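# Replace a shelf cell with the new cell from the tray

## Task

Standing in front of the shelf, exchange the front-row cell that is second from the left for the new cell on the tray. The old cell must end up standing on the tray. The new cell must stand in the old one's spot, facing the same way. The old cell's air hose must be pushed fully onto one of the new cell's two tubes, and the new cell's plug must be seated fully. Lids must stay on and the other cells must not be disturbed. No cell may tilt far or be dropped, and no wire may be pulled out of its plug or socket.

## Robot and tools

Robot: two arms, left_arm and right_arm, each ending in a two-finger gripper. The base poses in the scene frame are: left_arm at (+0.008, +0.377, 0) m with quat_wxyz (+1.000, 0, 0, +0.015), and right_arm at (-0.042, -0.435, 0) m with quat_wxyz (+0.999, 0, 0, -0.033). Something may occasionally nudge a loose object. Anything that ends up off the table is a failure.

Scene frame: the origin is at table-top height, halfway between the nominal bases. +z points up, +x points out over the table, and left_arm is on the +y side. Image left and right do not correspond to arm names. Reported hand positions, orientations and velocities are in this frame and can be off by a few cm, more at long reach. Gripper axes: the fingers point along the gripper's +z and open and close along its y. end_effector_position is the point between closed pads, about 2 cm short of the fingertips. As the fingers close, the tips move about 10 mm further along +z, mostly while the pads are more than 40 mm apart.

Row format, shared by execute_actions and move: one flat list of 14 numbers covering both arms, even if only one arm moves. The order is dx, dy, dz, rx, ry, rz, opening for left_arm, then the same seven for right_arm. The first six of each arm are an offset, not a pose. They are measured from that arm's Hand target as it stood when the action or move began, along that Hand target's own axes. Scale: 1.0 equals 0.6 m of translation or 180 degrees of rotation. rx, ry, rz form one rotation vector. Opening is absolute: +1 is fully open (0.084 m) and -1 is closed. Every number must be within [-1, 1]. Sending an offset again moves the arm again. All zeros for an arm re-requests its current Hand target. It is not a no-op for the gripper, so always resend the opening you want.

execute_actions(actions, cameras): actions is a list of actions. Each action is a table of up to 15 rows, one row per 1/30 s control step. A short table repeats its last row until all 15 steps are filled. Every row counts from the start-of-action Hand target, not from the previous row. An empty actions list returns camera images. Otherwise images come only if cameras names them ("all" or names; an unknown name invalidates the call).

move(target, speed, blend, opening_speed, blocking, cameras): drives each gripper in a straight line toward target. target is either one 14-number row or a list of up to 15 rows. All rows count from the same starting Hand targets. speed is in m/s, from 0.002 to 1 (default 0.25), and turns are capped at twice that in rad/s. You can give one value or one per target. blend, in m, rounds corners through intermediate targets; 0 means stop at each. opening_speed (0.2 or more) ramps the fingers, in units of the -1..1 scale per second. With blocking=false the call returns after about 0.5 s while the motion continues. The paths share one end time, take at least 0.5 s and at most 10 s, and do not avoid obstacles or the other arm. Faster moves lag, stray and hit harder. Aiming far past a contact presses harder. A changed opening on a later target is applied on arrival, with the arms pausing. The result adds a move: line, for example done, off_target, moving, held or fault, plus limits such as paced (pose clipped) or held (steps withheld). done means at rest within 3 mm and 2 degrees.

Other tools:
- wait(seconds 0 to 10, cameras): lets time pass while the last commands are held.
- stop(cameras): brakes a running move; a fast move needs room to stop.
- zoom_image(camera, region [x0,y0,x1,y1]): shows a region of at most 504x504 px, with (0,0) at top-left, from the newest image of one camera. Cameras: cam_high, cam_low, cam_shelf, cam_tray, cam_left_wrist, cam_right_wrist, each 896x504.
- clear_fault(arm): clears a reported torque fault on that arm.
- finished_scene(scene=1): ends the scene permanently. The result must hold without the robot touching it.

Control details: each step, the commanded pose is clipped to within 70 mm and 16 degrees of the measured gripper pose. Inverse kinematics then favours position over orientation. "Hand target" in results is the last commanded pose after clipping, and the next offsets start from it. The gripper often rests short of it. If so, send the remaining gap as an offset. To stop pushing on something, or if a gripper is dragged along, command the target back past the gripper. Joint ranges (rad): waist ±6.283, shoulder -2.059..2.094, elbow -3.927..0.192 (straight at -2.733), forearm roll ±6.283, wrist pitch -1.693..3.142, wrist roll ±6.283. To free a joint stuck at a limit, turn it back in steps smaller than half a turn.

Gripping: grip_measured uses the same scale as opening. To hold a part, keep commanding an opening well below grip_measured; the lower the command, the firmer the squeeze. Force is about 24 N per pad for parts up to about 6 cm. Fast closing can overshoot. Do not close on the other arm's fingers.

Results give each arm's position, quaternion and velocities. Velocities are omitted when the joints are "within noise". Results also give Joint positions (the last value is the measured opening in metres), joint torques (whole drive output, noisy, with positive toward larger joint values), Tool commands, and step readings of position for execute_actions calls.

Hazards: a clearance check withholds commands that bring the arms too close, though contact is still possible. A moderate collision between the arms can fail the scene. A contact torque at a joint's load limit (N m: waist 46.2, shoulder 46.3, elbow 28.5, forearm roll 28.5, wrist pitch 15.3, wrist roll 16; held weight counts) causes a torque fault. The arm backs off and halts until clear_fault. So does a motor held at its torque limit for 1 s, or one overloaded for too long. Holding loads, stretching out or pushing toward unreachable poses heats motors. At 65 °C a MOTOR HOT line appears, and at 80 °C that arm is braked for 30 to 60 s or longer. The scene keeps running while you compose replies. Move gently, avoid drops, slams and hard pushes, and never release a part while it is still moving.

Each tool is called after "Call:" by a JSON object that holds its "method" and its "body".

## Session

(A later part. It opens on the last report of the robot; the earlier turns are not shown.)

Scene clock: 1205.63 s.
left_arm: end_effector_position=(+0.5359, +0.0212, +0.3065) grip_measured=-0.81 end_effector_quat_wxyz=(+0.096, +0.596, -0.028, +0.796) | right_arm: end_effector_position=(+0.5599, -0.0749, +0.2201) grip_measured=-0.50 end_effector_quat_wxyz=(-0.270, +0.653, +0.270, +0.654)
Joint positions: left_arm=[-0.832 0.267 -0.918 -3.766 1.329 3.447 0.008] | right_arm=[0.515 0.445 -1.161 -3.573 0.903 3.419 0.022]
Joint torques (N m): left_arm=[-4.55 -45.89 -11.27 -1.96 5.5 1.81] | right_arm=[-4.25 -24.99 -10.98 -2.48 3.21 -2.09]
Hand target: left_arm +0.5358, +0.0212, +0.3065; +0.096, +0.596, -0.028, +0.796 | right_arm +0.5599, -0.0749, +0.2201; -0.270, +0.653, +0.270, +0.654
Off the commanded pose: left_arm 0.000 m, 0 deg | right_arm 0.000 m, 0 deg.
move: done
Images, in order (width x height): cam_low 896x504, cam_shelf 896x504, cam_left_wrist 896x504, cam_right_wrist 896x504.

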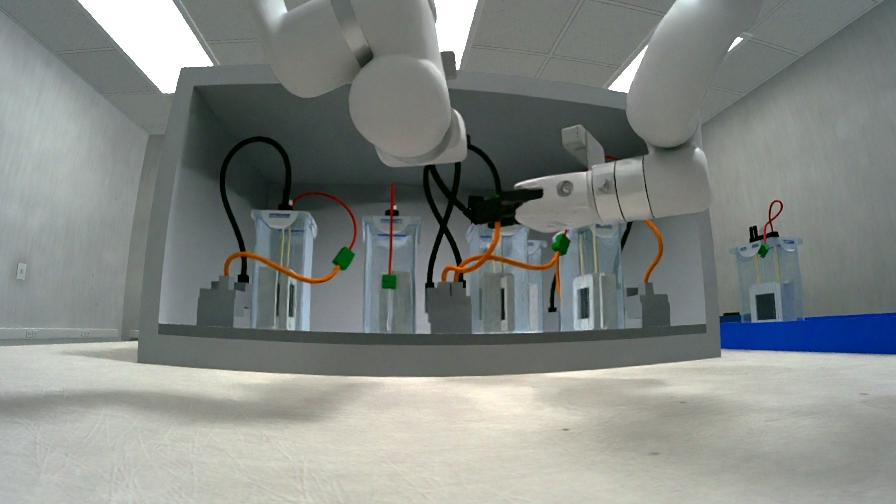

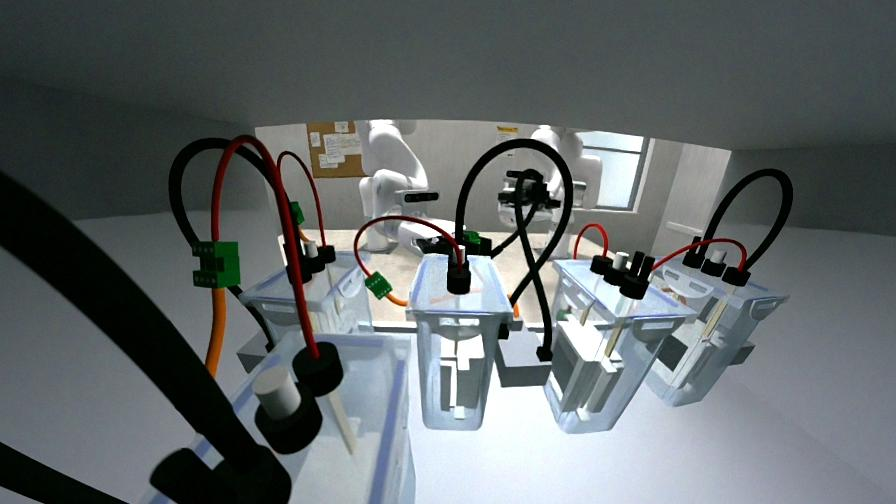

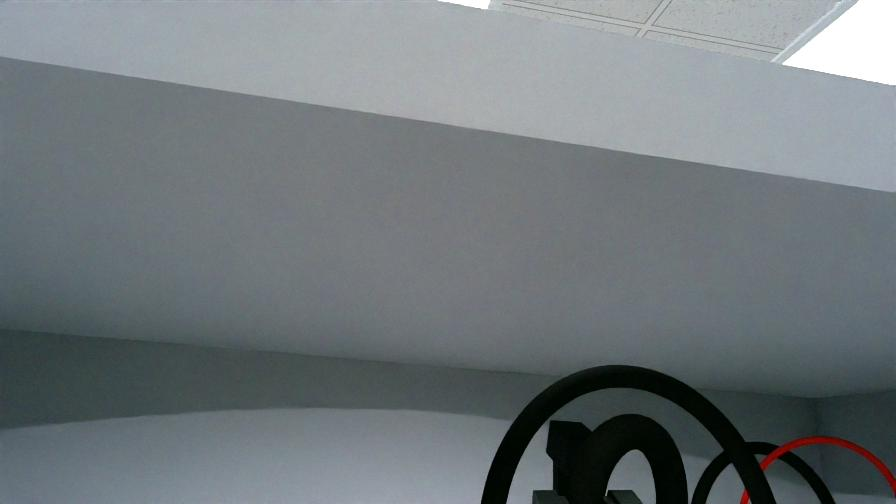

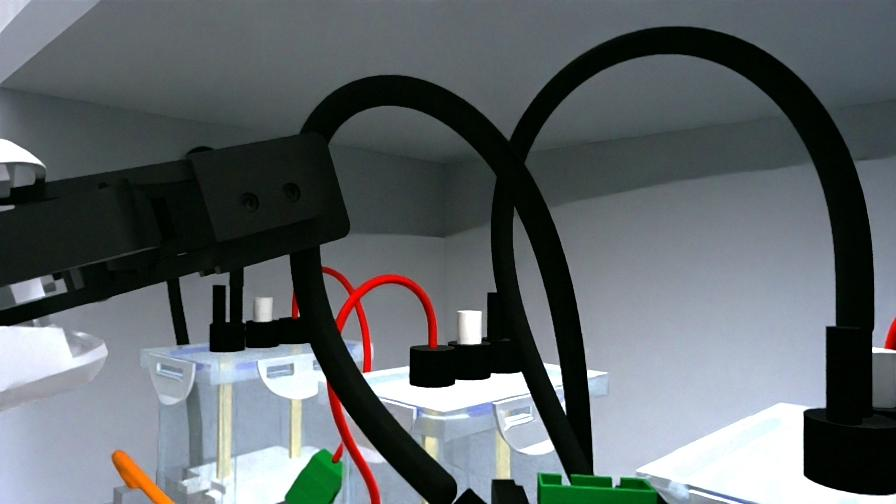

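Call:
{"method": "move", "body": {"target": [0.0493,-0.021,-0.0428,0,0,0,-1,0,0,0,0,0,0,-0.95], "speed": 0.08, "cameras": ["cam_low","cam_right_wrist"]}}

Call:
{"method": "zoom_image", "body": {"camera": "cam_low", "region": [350, 80, 550, 280]}}

Scene clock: 1211.73 s.
left_arm: end_effector_position=(+0.5060, +0.0412, +0.3265) grip_measured=-0.81 end_effector_quat_wxyz=(+0.096, +0.596, -0.028, +0.796) | right_arm: end_effector_position=(+0.5599, -0.0749, +0.2201) grip_measured=-0.50 end_effector_quat_wxyz=(-0.270, +0.653, +0.270, +0.654)
Joint positions: left_arm=[-0.85 0.122 -0.788 -3.784 1.324 3.465 0.008] | right_arm=[0.515 0.445 -1.161 -3.573 0.903 3.419 0.022]
Joint torques (N m): left_arm=[-4.65 -42.24 -11.68 -1.74 1.19 1.93] | right_arm=[-4.47 -24.91 -11.03 -2.38 3.03 -2.07]
Hand target: left_arm +0.5059, +0.0412, +0.3265; +0.096, +0.596, -0.028, +0.796 | right_arm +0.5599, -0.0749, +0.2201; -0.270, +0.653, +0.270, +0.654
Off the commanded pose: left_arm 0.000 m, 0 deg | right_arm 0.000 m, 0 deg.
move: done
Images, in order (width x height): cam_low 896x504, cam_right_wrist 896x504.

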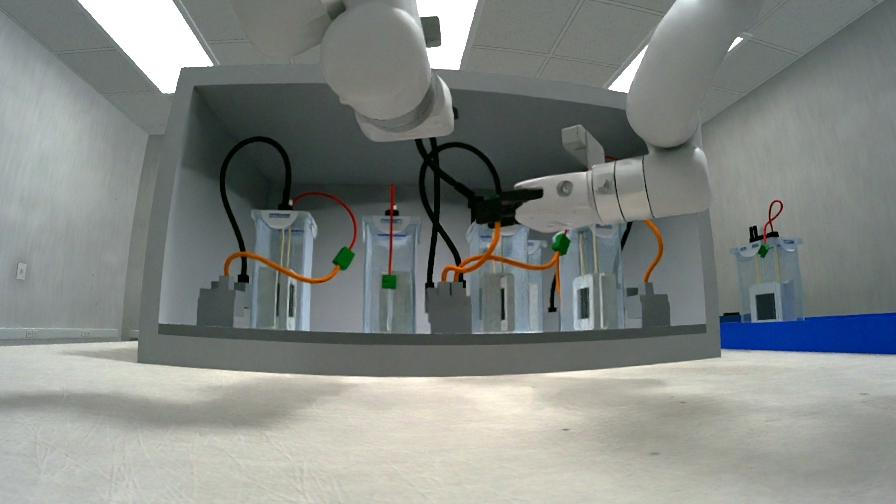

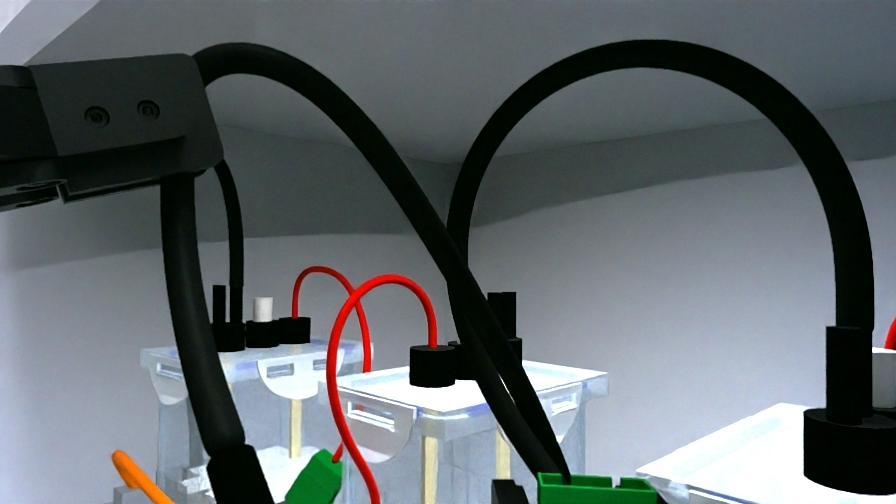

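Scaled by 2.520 from the camera's 896x504 image, which has a finer 1280x720 frame.

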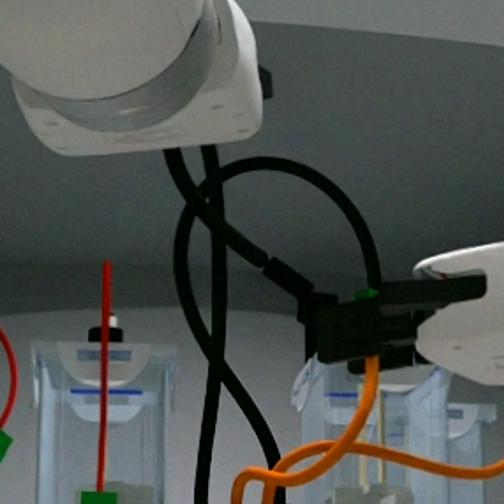

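Call:
{"method": "move", "body": {"target": [[0.0345,-0.0408,-0.0263,0,0,0,-1,0,0,0,0,0,0,-0.95],[0.0345,-0.0408,-0.0263,0,0,0,-1,0.07,-0.0495,0.099,-0.111,0,0,-0.95]], "speed": 0.08, "cameras": ["cam_low","cam_right_wrist"]}}

Call:
{"method": "zoom_image", "body": {"camera": "cam_low", "region": [350, 80, 550, 280]}}

Scene clock: 1223.47 s.
left_arm: end_effector_position=(+0.4900, +0.0702, +0.3401) grip_measured=-0.82 end_effector_quat_wxyz=(+0.096, +0.596, -0.028, +0.796) | right_arm: end_effector_position=(+0.5809, -0.0120, +0.2621) grip_measured=-0.50 end_effector_quat_wxyz=(-0.153, +0.690, +0.153, +0.691)
Joint positions: left_arm=[-0.826 -0.005 -0.678 -3.764 1.301 3.463 0.008] | right_arm=[0.706 0.512 -1.41 -2.82 0.7 2.892 0.022]
Joint torques (N m): left_arm=[4.67 -39.14 -12.03 3.96 1.58 1.53] | right_arm=[4.37 -25.88 -17.99 3.94 1.37 -2.04]
Hand target: left_arm +0.4900, +0.0702, +0.3401; +0.096, +0.596, -0.028, +0.796 | right_arm +0.5809, -0.0119, +0.2621; -0.153, +0.690, +0.153, +0.691
Off the commanded pose: left_arm 0.000 m, 0 deg | right_arm 0.000 m, 0 deg.
move: done
Images, in order (width x height): cam_low 896x504, cam_right_wrist 896x504.

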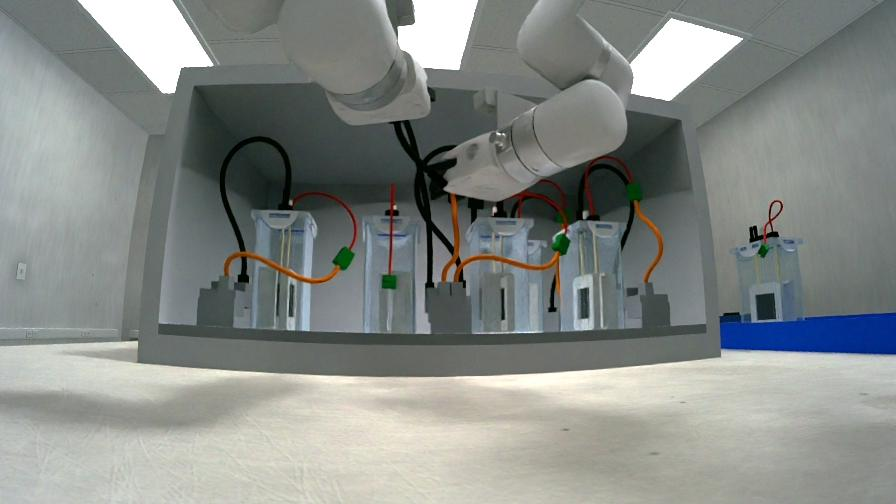

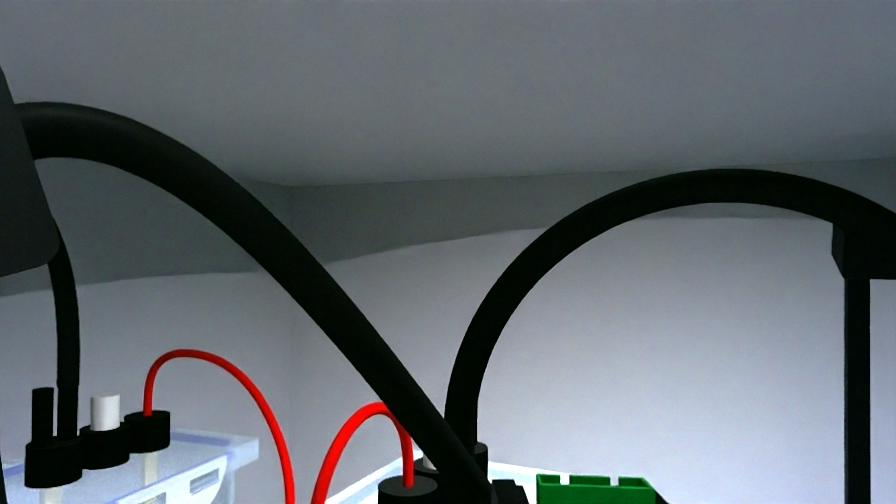

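Scaled by 2.520 from the camera's 896x504 image, which has a finer 1280x720 frame.

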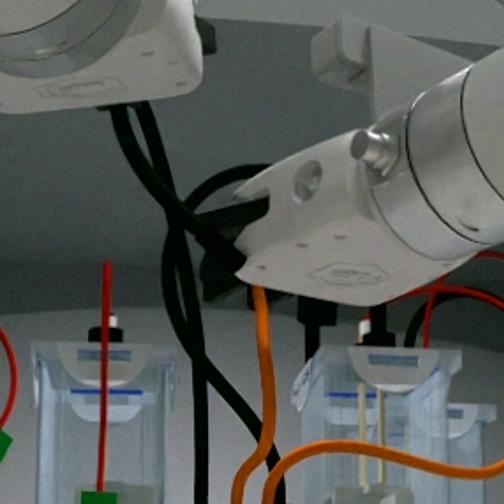

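Call:
{"method": "move", "body": {"target": [[0,0,0,0,0,0,-1,0,0,0,0,0,0,0.1]], "opening_speed": 0.5}}

Call:
{"method": "move", "body": {"target": [[0,0,0,0,0,0,-1,0,0,-0.117,0,0,0,0.1],[0,0,0,0,0,0,-1,0,0.1,-0.22,0,0,0,0.1]], "speed": 0.08, "cameras": ["cam_low","cam_right_wrist","cam_left_wrist","cam_shelf"]}}

Call:
{"method": "zoom_image", "body": {"camera": "cam_low", "region": [350, 80, 550, 280]}}

Scene clock: 1230.83 s.
left_arm: end_effector_position=(+0.4900, +0.0702, +0.3401) grip_measured=-0.82 end_effector_quat_wxyz=(+0.096, +0.596, -0.028, +0.796) | right_arm: end_effector_position=(+0.5809, -0.0119, +0.2621) grip_measured=+0.09 end_effector_quat_wxyz=(-0.153, +0.690, +0.153, +0.691)
Joint positions: left_arm=[-0.826 -0.005 -0.678 -3.764 1.301 3.463 0.008] | right_arm=[0.706 0.512 -1.41 -2.82 0.7 2.892 0.048]
Joint torques (N m): left_arm=[4.08 -38.97 -12.2 3.93 1.61 1.53] | right_arm=[3.91 -26.6 -15.26 3.37 1.55 -2.14]
Hand target: left_arm +0.4900, +0.0702, +0.3401; +0.096, +0.596, -0.028, +0.796 | right_arm +0.5809, -0.0119, +0.2621; -0.153, +0.690, +0.153, +0.691
Off the commanded pose: left_arm 0.000 m, 0 deg | right_arm 0.000 m, 0 deg.
move: done

Scene clock: 1233.53 s.
left_arm: end_effector_position=(+0.4900, +0.0702, +0.3401) grip_measured=-0.82 end_effector_quat_wxyz=(+0.096, +0.596, -0.028, +0.796) | right_arm: end_effector_position=(+0.4866, -0.1220, +0.2621) grip_measured=+0.09 end_effector_quat_wxyz=(-0.153, +0.690, +0.153, +0.691)
Joint positions: left_arm=[-0.826 -0.005 -0.678 -3.764 1.301 3.463 0.008] | right_arm=[0.644 0.095 -0.81 -2.953 0.865 3.019 0.048]
Joint torques (N m): left_arm=[3.71 -38.71 -12.17 3.94 1.54 1.54] | right_arm=[-4.28 -25.52 -11.17 -3.59 4.29 2.24]
Hand target: left_arm +0.4900, +0.0702, +0.3401; +0.096, +0.596, -0.028, +0.796 | right_arm +0.4866, -0.1220, +0.2621; -0.153, +0.690, +0.153, +0.691
Off the commanded pose: left_arm 0.000 m, 0 deg | right_arm 0.000 m, 0 deg.
move: done
Images, in order (width x height): cam_low 896x504, cam_shelf 896x504, cam_left_wrist 896x504, cam_right_wrist 896x504.

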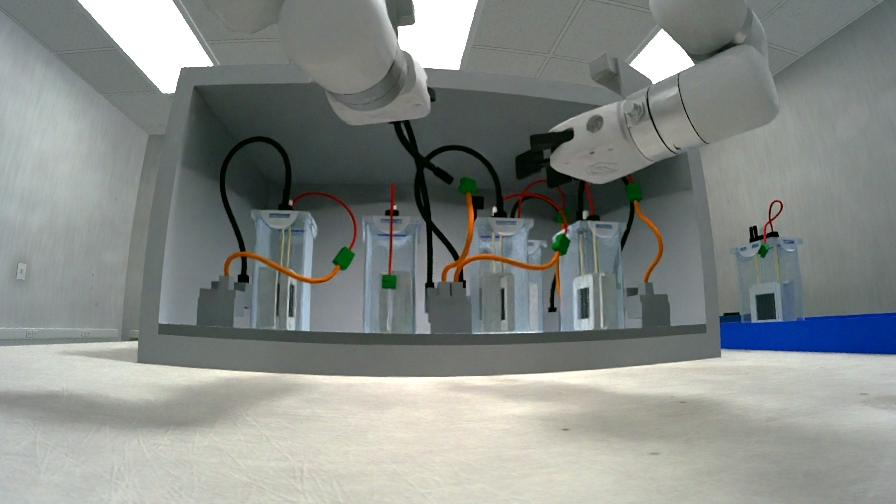

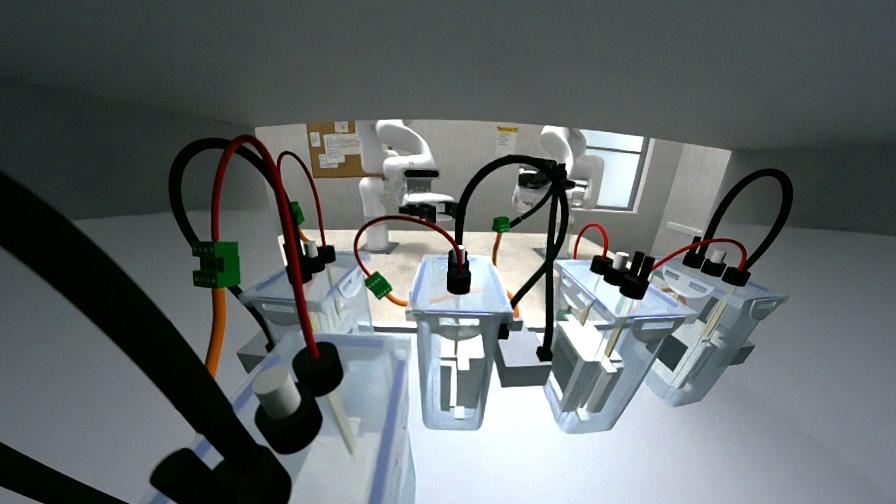

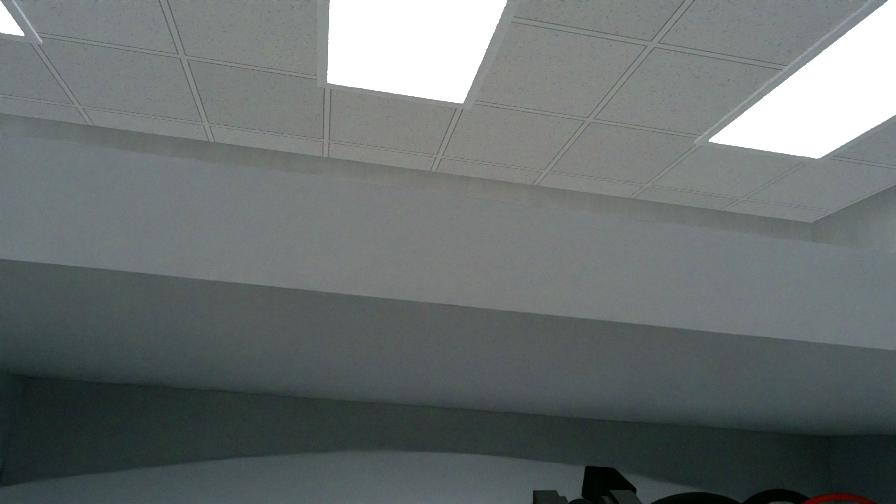

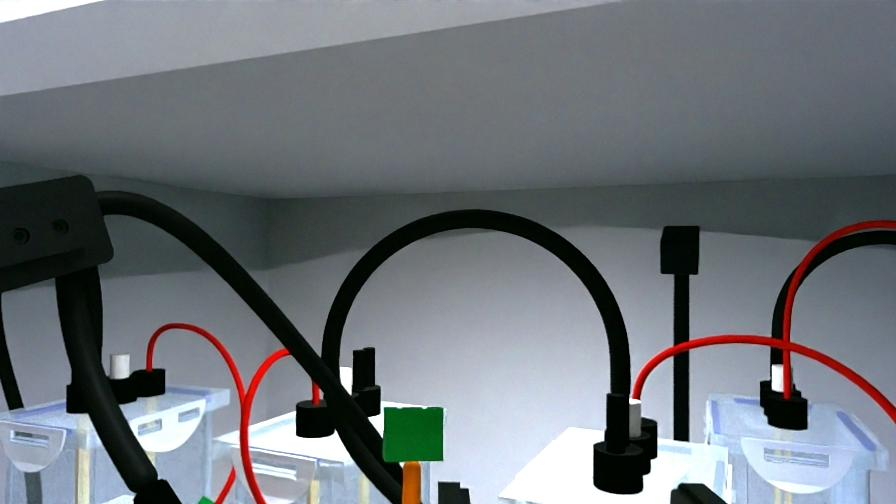

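Scaled by 2.520 from the camera's 896x504 image, which has a finer 1280x720 frame.

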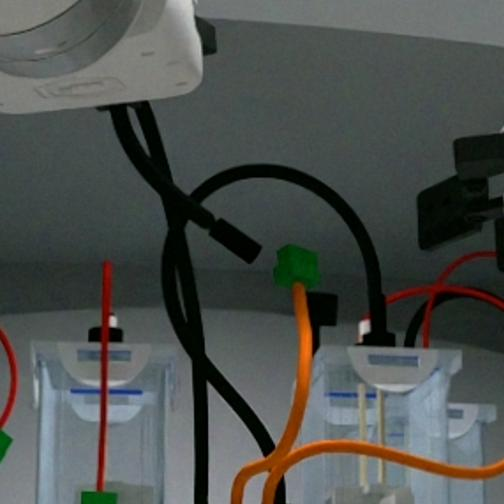

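Call:
{"method": "move", "body": {"target": [-0.0165,0.0288,0.0187,-0.1877,-0.0138,-0.0566,-1,0,0,0,0,0,0,0.1], "speed": 0.2}}

Call:
{"method": "move", "body": {"target": [0,0,0,0,-0.0928,0,-1,0,0,0,0,0,0,0.1], "speed": 0.2, "cameras": ["cam_low","cam_right_wrist","cam_left_wrist"]}}

Call:
{"method": "zoom_image", "body": {"camera": "cam_low", "region": [350, 50, 550, 250]}}

Scene clock: 1251.47 s.
left_arm: end_effector_position=(+0.5001, +0.0503, +0.3350) grip_measured=-0.82 end_effector_quat_wxyz=(+0.334, +0.560, -0.208, +0.729) | right_arm: end_effector_position=(+0.4866, -0.1220, +0.2621) grip_measured=+0.09 end_effector_quat_wxyz=(-0.153, +0.690, +0.153, +0.691)
Joint positions: left_arm=[-0.506 0.011 -0.693 -2.824 1.21 2.861 0.008] | right_arm=[0.644 0.095 -0.81 -2.953 0.865 3.019 0.048]
Joint torques (N m): left_arm=[4.49 -21.7 -19.47 2.75 6.08 -2.04] | right_arm=[-4.51 -25.36 -11.26 -3.72 4.07 2.23]
Hand target: left_arm +0.5001, +0.0503, +0.3350; +0.334, +0.560, -0.208, +0.729 | right_arm +0.4866, -0.1220, +0.2621; -0.153, +0.690, +0.153, +0.691
Off the commanded pose: left_arm 0.000 m, 0 deg | right_arm 0.000 m, 0 deg.
move: done

Scene clock: 1252.73 s.
left_arm: end_effector_position=(+0.5001, +0.0503, +0.3350) grip_measured=-0.82 end_effector_quat_wxyz=(+0.300, +0.660, -0.254, +0.640) | right_arm: end_effector_position=(+0.4866, -0.1220, +0.2621) grip_measured=+0.09 end_effector_quat_wxyz=(-0.153, +0.690, +0.153, +0.691)
Joint positions: left_arm=[-0.533 -0.106 -0.802 -2.67 0.72 2.705 0.008] | right_arm=[0.644 0.095 -0.81 -2.953 0.865 3.019 0.048]
Joint torques (N m): left_arm=[-4.8 -37.08 -20.7 3 0.51 -2.06] | right_arm=[-4.51 -25.27 -11.32 -3.69 3.87 2.23]
Hand target: left_arm +0.5001, +0.0503, +0.3350; +0.300, +0.660, -0.254, +0.640 | right_arm +0.4866, -0.1220, +0.2621; -0.153, +0.690, +0.153, +0.691
Off the commanded pose: left_arm 0.000 m, 0 deg | right_arm 0.000 m, 0 deg.
move: done
Images, in order (width x height): cam_low 896x504, cam_left_wrist 896x504, cam_right_wrist 896x504.

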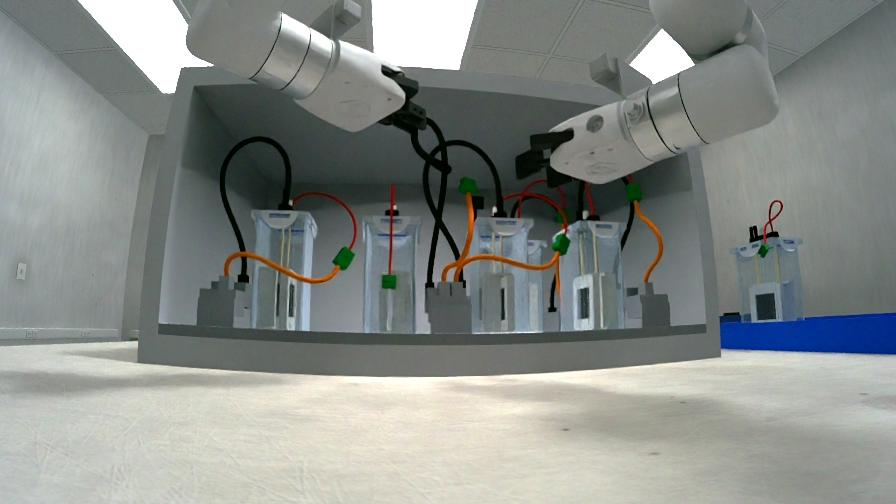

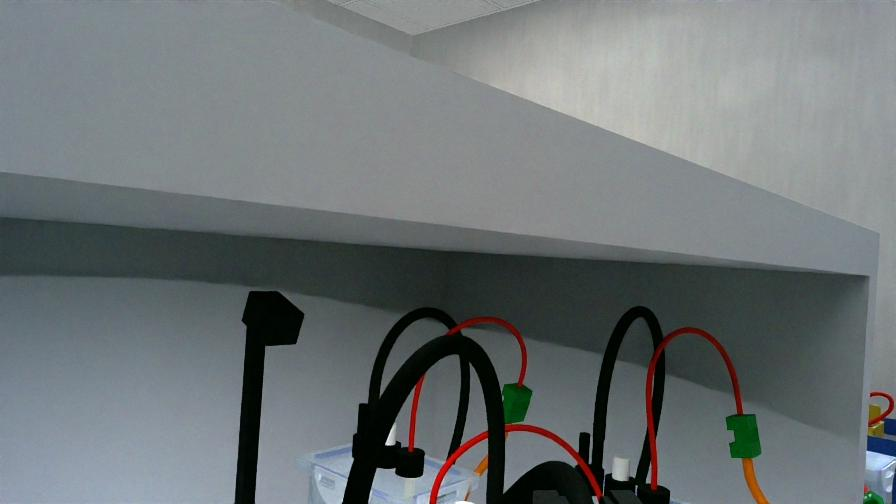

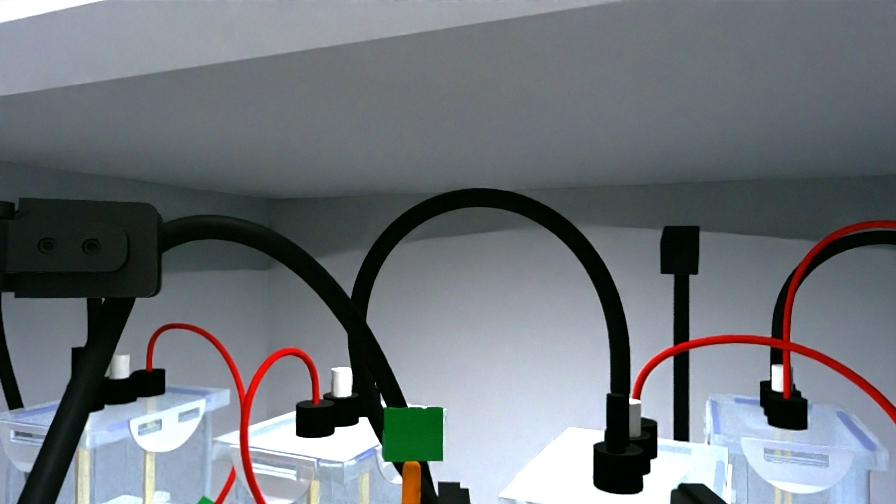

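Scaled by 2.520 from the camera's 896x504 image, which has a finer 1280x720 frame.

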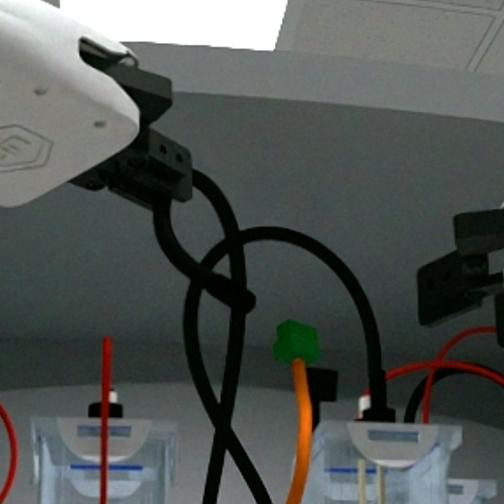

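Call:
{"method": "move", "body": {"target": [0,0,0,0,0,0,-1,0,-0.1106,-0.0715,0.111,0,0,0.1], "speed": 0.15, "cameras": ["cam_low","cam_right_wrist","cam_high"]}}

Scene clock: 1257.77 s.
left_arm: end_effector_position=(+0.5001, +0.0503, +0.3350) grip_measured=-0.82 end_effector_quat_wxyz=(+0.300, +0.660, -0.254, +0.640) | right_arm: end_effector_position=(+0.4196, -0.0798, +0.2621) grip_measured=+0.09 end_effector_quat_wxyz=(-0.270, +0.653, +0.270, +0.654)
Joint positions: left_arm=[-0.533 -0.106 -0.802 -2.67 0.72 2.705 0.008] | right_arm=[0.66 0.001 -0.693 -3.386 0.894 3.296 0.048]
Joint torques (N m): left_arm=[-4.38 -37.08 -20.74 3.03 0.52 -2.01] | right_arm=[-3.19 -23.47 -11.19 -3.62 4.12 2.29]
Hand target: left_arm +0.5001, +0.0503, +0.3350; +0.300, +0.660, -0.254, +0.640 | right_arm +0.4197, -0.0799, +0.2621; -0.270, +0.653, +0.270, +0.654
Off the commanded pose: left_arm 0.000 m, 0 deg | right_arm 0.000 m, 0 deg.
move: done
Images, in order (width x height): cam_high 896x504, cam_low 896x504, cam_right_wrist 896x504.

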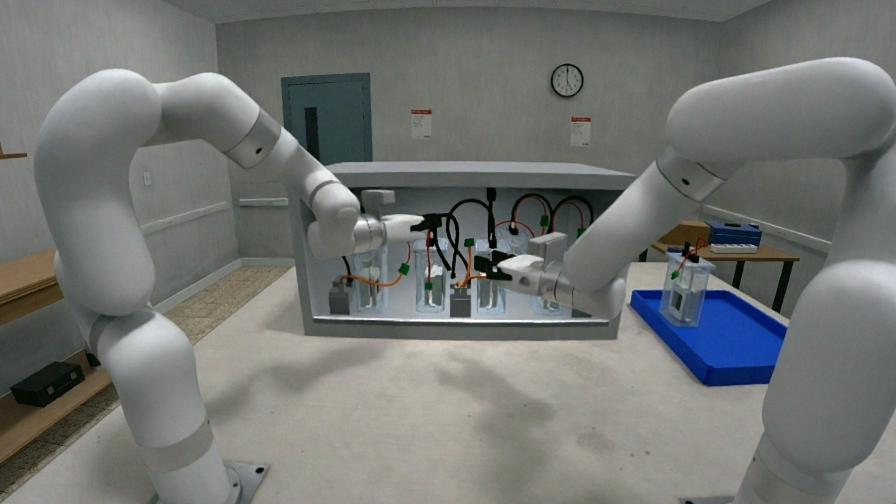

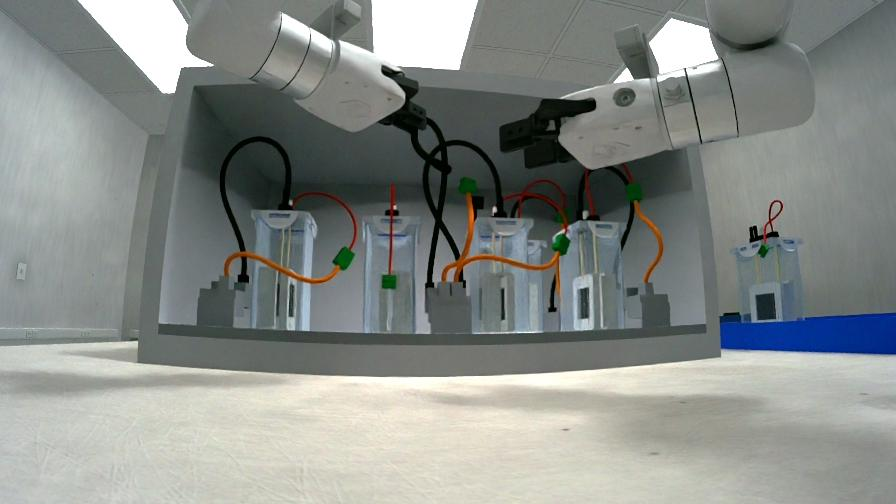

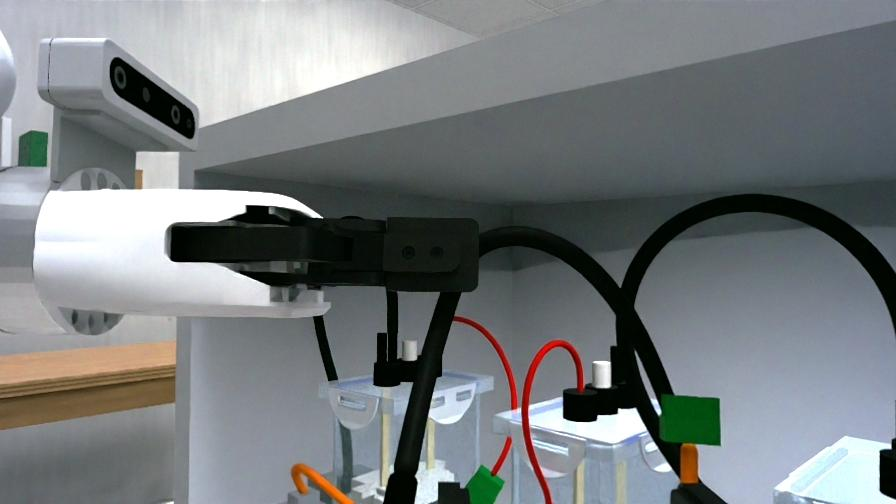

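Call:
{"method": "move", "body": {"target": [0,0,0,0,0,0,-1,-0.1,0,0,0,0,0,0.1], "speed": 0.15, "cameras": ["cam_right_wrist"]}}

Call:
{"method": "move", "body": {"target": [0,0,0,0,0,0,-1,0,0.06,0,0,0,0,0.1], "speed": 0.15, "cameras": ["cam_right_wrist"]}}

Scene clock: 1264.87 s.
left_arm: end_effector_position=(+0.5001, +0.0503, +0.3350) grip_measured=-0.82 end_effector_quat_wxyz=(+0.300, +0.660, -0.254, +0.640) | right_arm: end_effector_position=(+0.4197, -0.0799, +0.2021) grip_measured=+0.09 end_effector_quat_wxyz=(-0.270, +0.653, +0.270, +0.654)
Joint positions: left_arm=[-0.533 -0.106 -0.802 -2.67 0.72 2.705 0.008] | right_arm=[0.65 0.161 -0.669 -3.369 1.075 3.251 0.048]
Joint torques (N m): left_arm=[-4.32 -37.18 -20.65 2.95 0.44 -2] | right_arm=[-4.36 -15.53 -14.31 4.15 4.13 -2.06]
Hand target: left_arm +0.5001, +0.0503, +0.3350; +0.300, +0.660, -0.254, +0.640 | right_arm +0.4197, -0.0799, +0.2021; -0.270, +0.653, +0.270, +0.654
Off the commanded pose: left_arm 0.000 m, 0 deg | right_arm 0.000 m, 0 deg.
move: done
Images, in order (width x height): cam_right_wrist 896x504.

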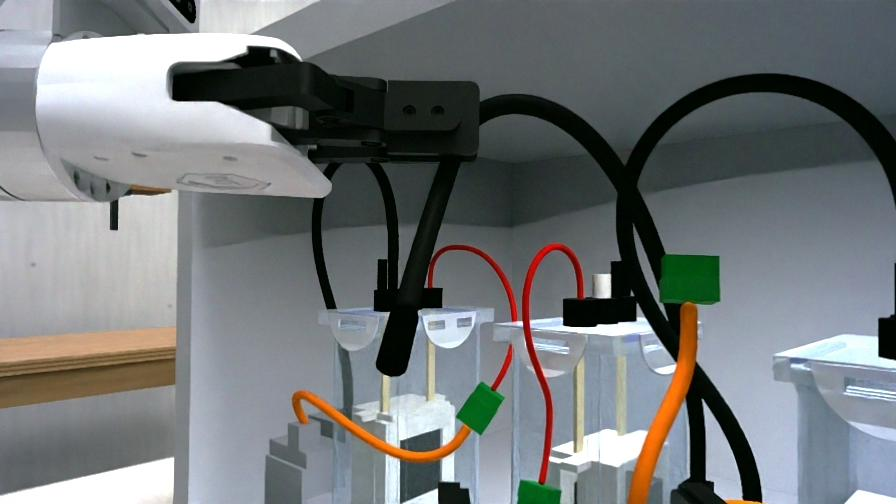

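Scene clock: 1265.73 s.
left_arm: end_effector_position=(+0.5001, +0.0503, +0.3350) grip_measured=-0.82 end_effector_quat_wxyz=(+0.300, +0.660, -0.254, +0.640) | right_arm: end_effector_position=(+0.4451, -0.1054, +0.2021) grip_measured=+0.09 end_effector_quat_wxyz=(-0.270, +0.653, +0.270, +0.654)
Joint positions: left_arm=[-0.533 -0.106 -0.802 -2.67 0.72 2.705 0.008] | right_arm=[0.557 0.183 -0.698 -3.475 1.08 3.303 0.048]
Joint torques (N m): left_arm=[-4.04 -37.11 -20.73 2.85 0.47 -2] | right_arm=[-4.4 -16.03 -14.41 -3.61 4.2 2.22]
Hand target: left_arm +0.5001, +0.0503, +0.3350; +0.300, +0.660, -0.254, +0.640 | right_arm +0.4451, -0.1054, +0.2021; -0.270, +0.653, +0.270, +0.654
Off the commanded pose: left_arm 0.000 m, 0 deg | right_arm 0.000 m, 0 deg.
move: done
Images, in order (width x height): cam_right_wrist 896x504.

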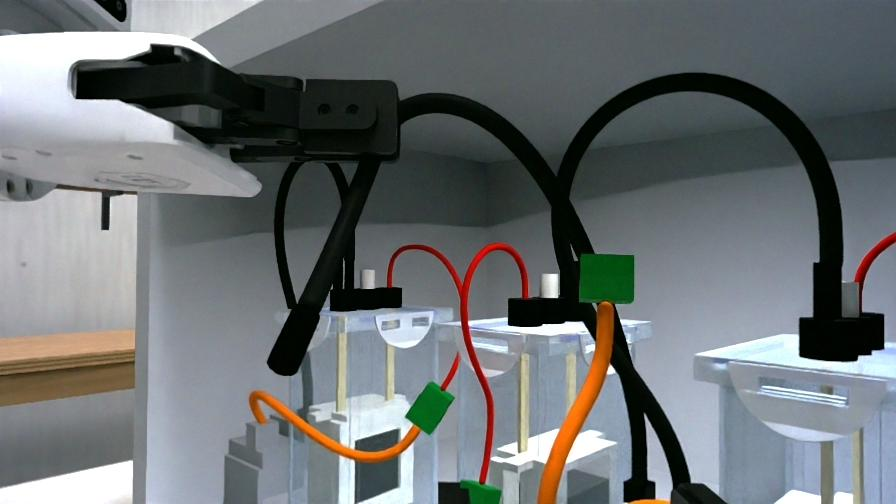

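Call:
{"method": "move", "body": {"target": [0,0,0,0,0,0.1944,-1,0,0,0,0,0,0,0.1], "speed": 0.2, "cameras": ["cam_right_wrist","cam_low"]}}

Scene clock: 1277.83 s.
left_arm: end_effector_position=(+0.5001, +0.0504, +0.3350) grip_measured=-0.82 end_effector_quat_wxyz=(+0.094, +0.553, -0.441, +0.701) | right_arm: end_effector_position=(+0.4451, -0.1054, +0.2021) grip_measured=+0.09 end_effector_quat_wxyz=(-0.270, +0.653, +0.270, +0.654)
Joint positions: left_arm=[-0.533 -0.106 -0.802 -2.67 0.72 3.316 0.008] | right_arm=[0.557 0.183 -0.698 -3.475 1.08 3.303 0.048]
Joint torques (N m): left_arm=[-4.72 -29.65 -13.12 -3.03 4.95 1.98] | right_arm=[-4.13 -15.75 -14.25 -3.53 4.18 2.34]
Hand target: left_arm +0.5001, +0.0503, +0.3350; +0.094, +0.553, -0.441, +0.701 | right_arm +0.4451, -0.1054, +0.2021; -0.270, +0.653, +0.270, +0.654
Off the commanded pose: left_arm 0.000 m, 0 deg | right_arm 0.000 m, 0 deg.
move: done
Images, in order (width x height): cam_low 896x504, cam_right_wrist 896x504.

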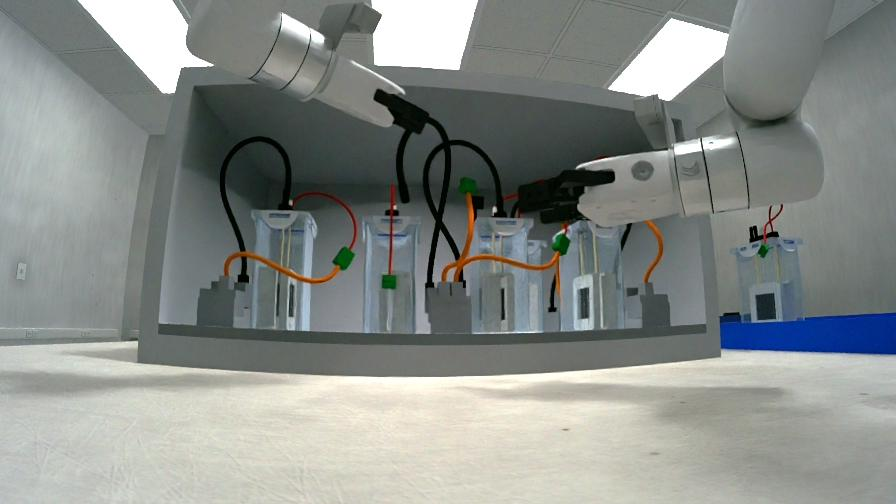

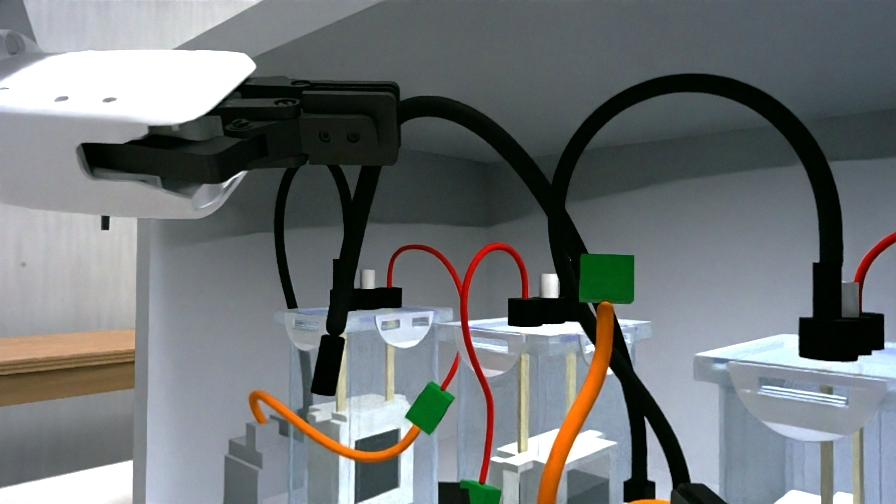

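Call:
{"method": "move", "body": {"target": [0,0,0,0,0,0,-1,0.009,-0.128,0.138,0,0,0,0], "speed": 0.12, "cameras": ["cam_right_wrist","cam_low"]}}

Call:
{"method": "zoom_image", "body": {"camera": "cam_low", "region": [320, 80, 520, 280]}}

Scene clock: 1284.50 s.
left_arm: end_effector_position=(+0.5001, +0.0503, +0.3350) grip_measured=-0.82 end_effector_quat_wxyz=(+0.094, +0.553, -0.441, +0.701) | right_arm: end_effector_position=(+0.4495, +0.0074, +0.2075) grip_measured=-0.01 end_effector_quat_wxyz=(-0.270, +0.653, +0.270, +0.654)
Joint positions: left_arm=[-0.533 -0.106 -0.802 -2.67 0.72 3.316 0.008] | right_arm=[0.777 0.348 -0.971 -3.231 0.95 3.193 0.044]
Joint torques (N m): left_arm=[-4.63 -29.83 -13.16 -2.86 5.09 1.86] | right_arm=[4.21 -20.21 -15.44 4.23 1.14 -2.1]
Hand target: left_arm +0.5001, +0.0503, +0.3350; +0.094, +0.553, -0.441, +0.701 | right_arm +0.4495, +0.0074, +0.2075; -0.270, +0.653, +0.270, +0.654
Off the commanded pose: left_arm 0.000 m, 0 deg | right_arm 0.000 m, 0 deg.
move: done
Images, in order (width x height): cam_low 896x504, cam_right_wrist 896x504.

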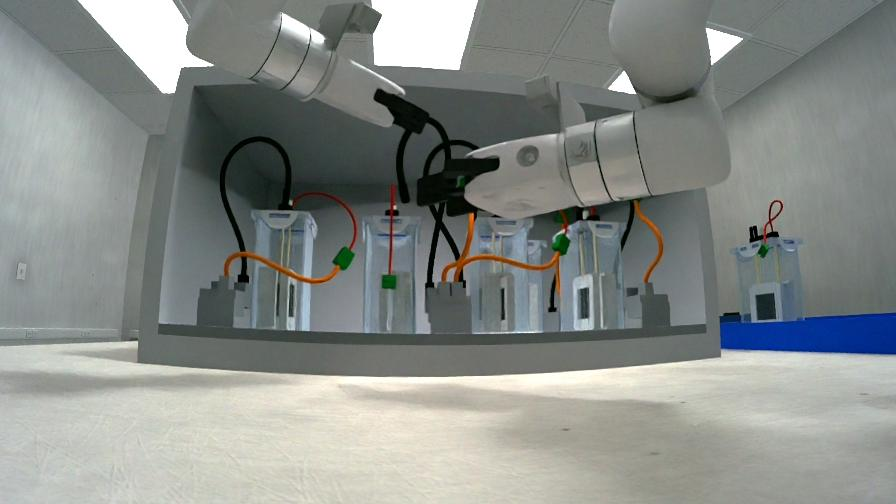

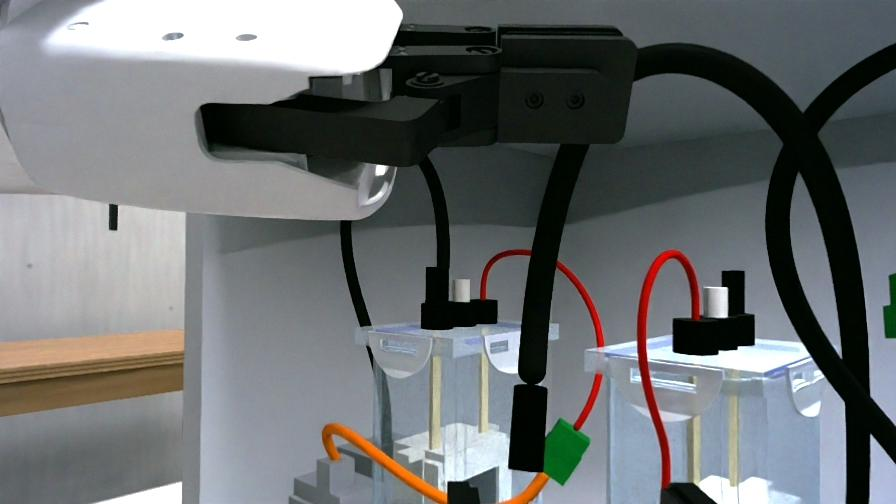

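Scaled by 2.520 from the camera's 896x504 image, which has a finer 1280x720 frame.

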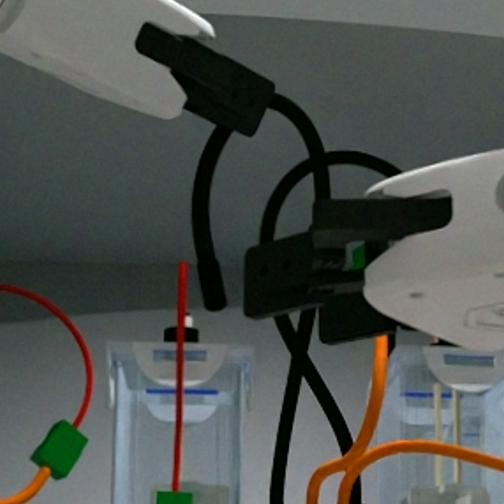

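Call:
{"method": "move", "body": {"target": [0,0,0,0,0,0,-1,0.0025,-0.0033,0.09,0,0,0,-0.2], "speed": 0.06, "cameras": ["cam_right_wrist","cam_low"]}}

Call:
{"method": "zoom_image", "body": {"camera": "cam_low", "region": [320, 80, 520, 280]}}

Scene clock: 1288.47 s.
left_arm: end_effector_position=(+0.5001, +0.0503, +0.3350) grip_measured=-0.82 end_effector_quat_wxyz=(+0.094, +0.553, -0.441, +0.701) | right_arm: end_effector_position=(+0.4863, +0.0469, +0.2090) grip_measured=-0.21 end_effector_quat_wxyz=(-0.270, +0.653, +0.270, +0.654)
Joint positions: left_arm=[-0.533 -0.106 -0.802 -2.67 0.72 3.316 0.008] | right_arm=[0.79 0.489 -1.203 -3.221 0.859 3.193 0.035]
Joint torques (N m): left_arm=[-4.53 -30.03 -13.12 -2.88 5.1 1.86] | right_arm=[4.34 -23.53 -16.09 4.14 1.19 -0.49]
Hand target: left_arm +0.5001, +0.0503, +0.3350; +0.094, +0.553, -0.441, +0.701 | right_arm +0.4863, +0.0470, +0.2090; -0.270, +0.653, +0.270, +0.654
Off the commanded pose: left_arm 0.000 m, 0 deg | right_arm 0.000 m, 0 deg.
move: done
Images, in order (width x height): cam_low 896x504, cam_right_wrist 896x504.

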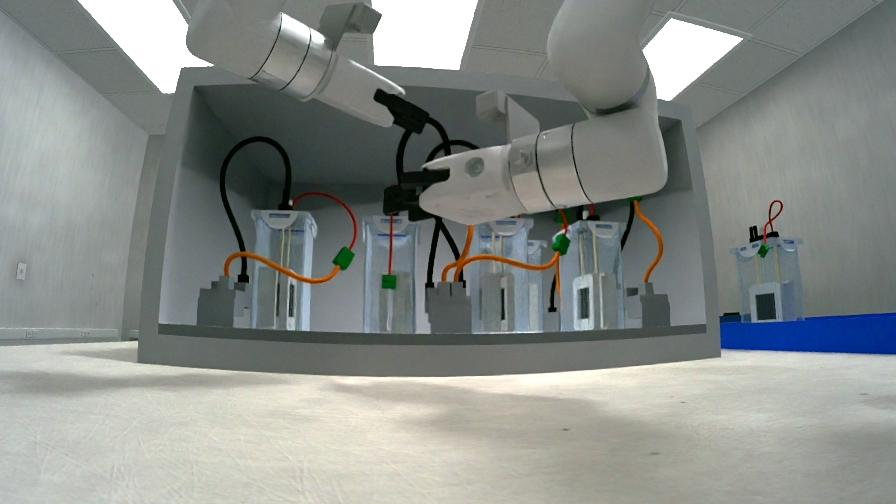

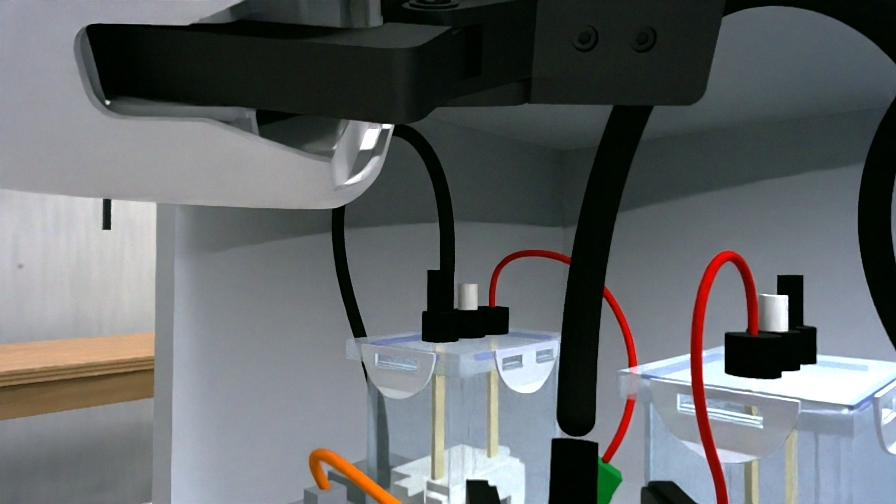

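Scaled by 2.520 from the camera's 896x504 image, which has a finer 1280x720 frame.

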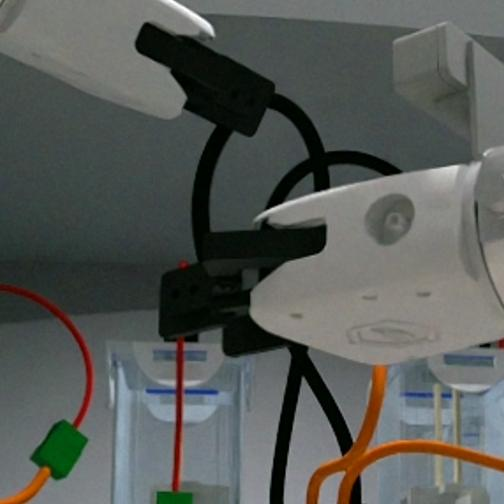

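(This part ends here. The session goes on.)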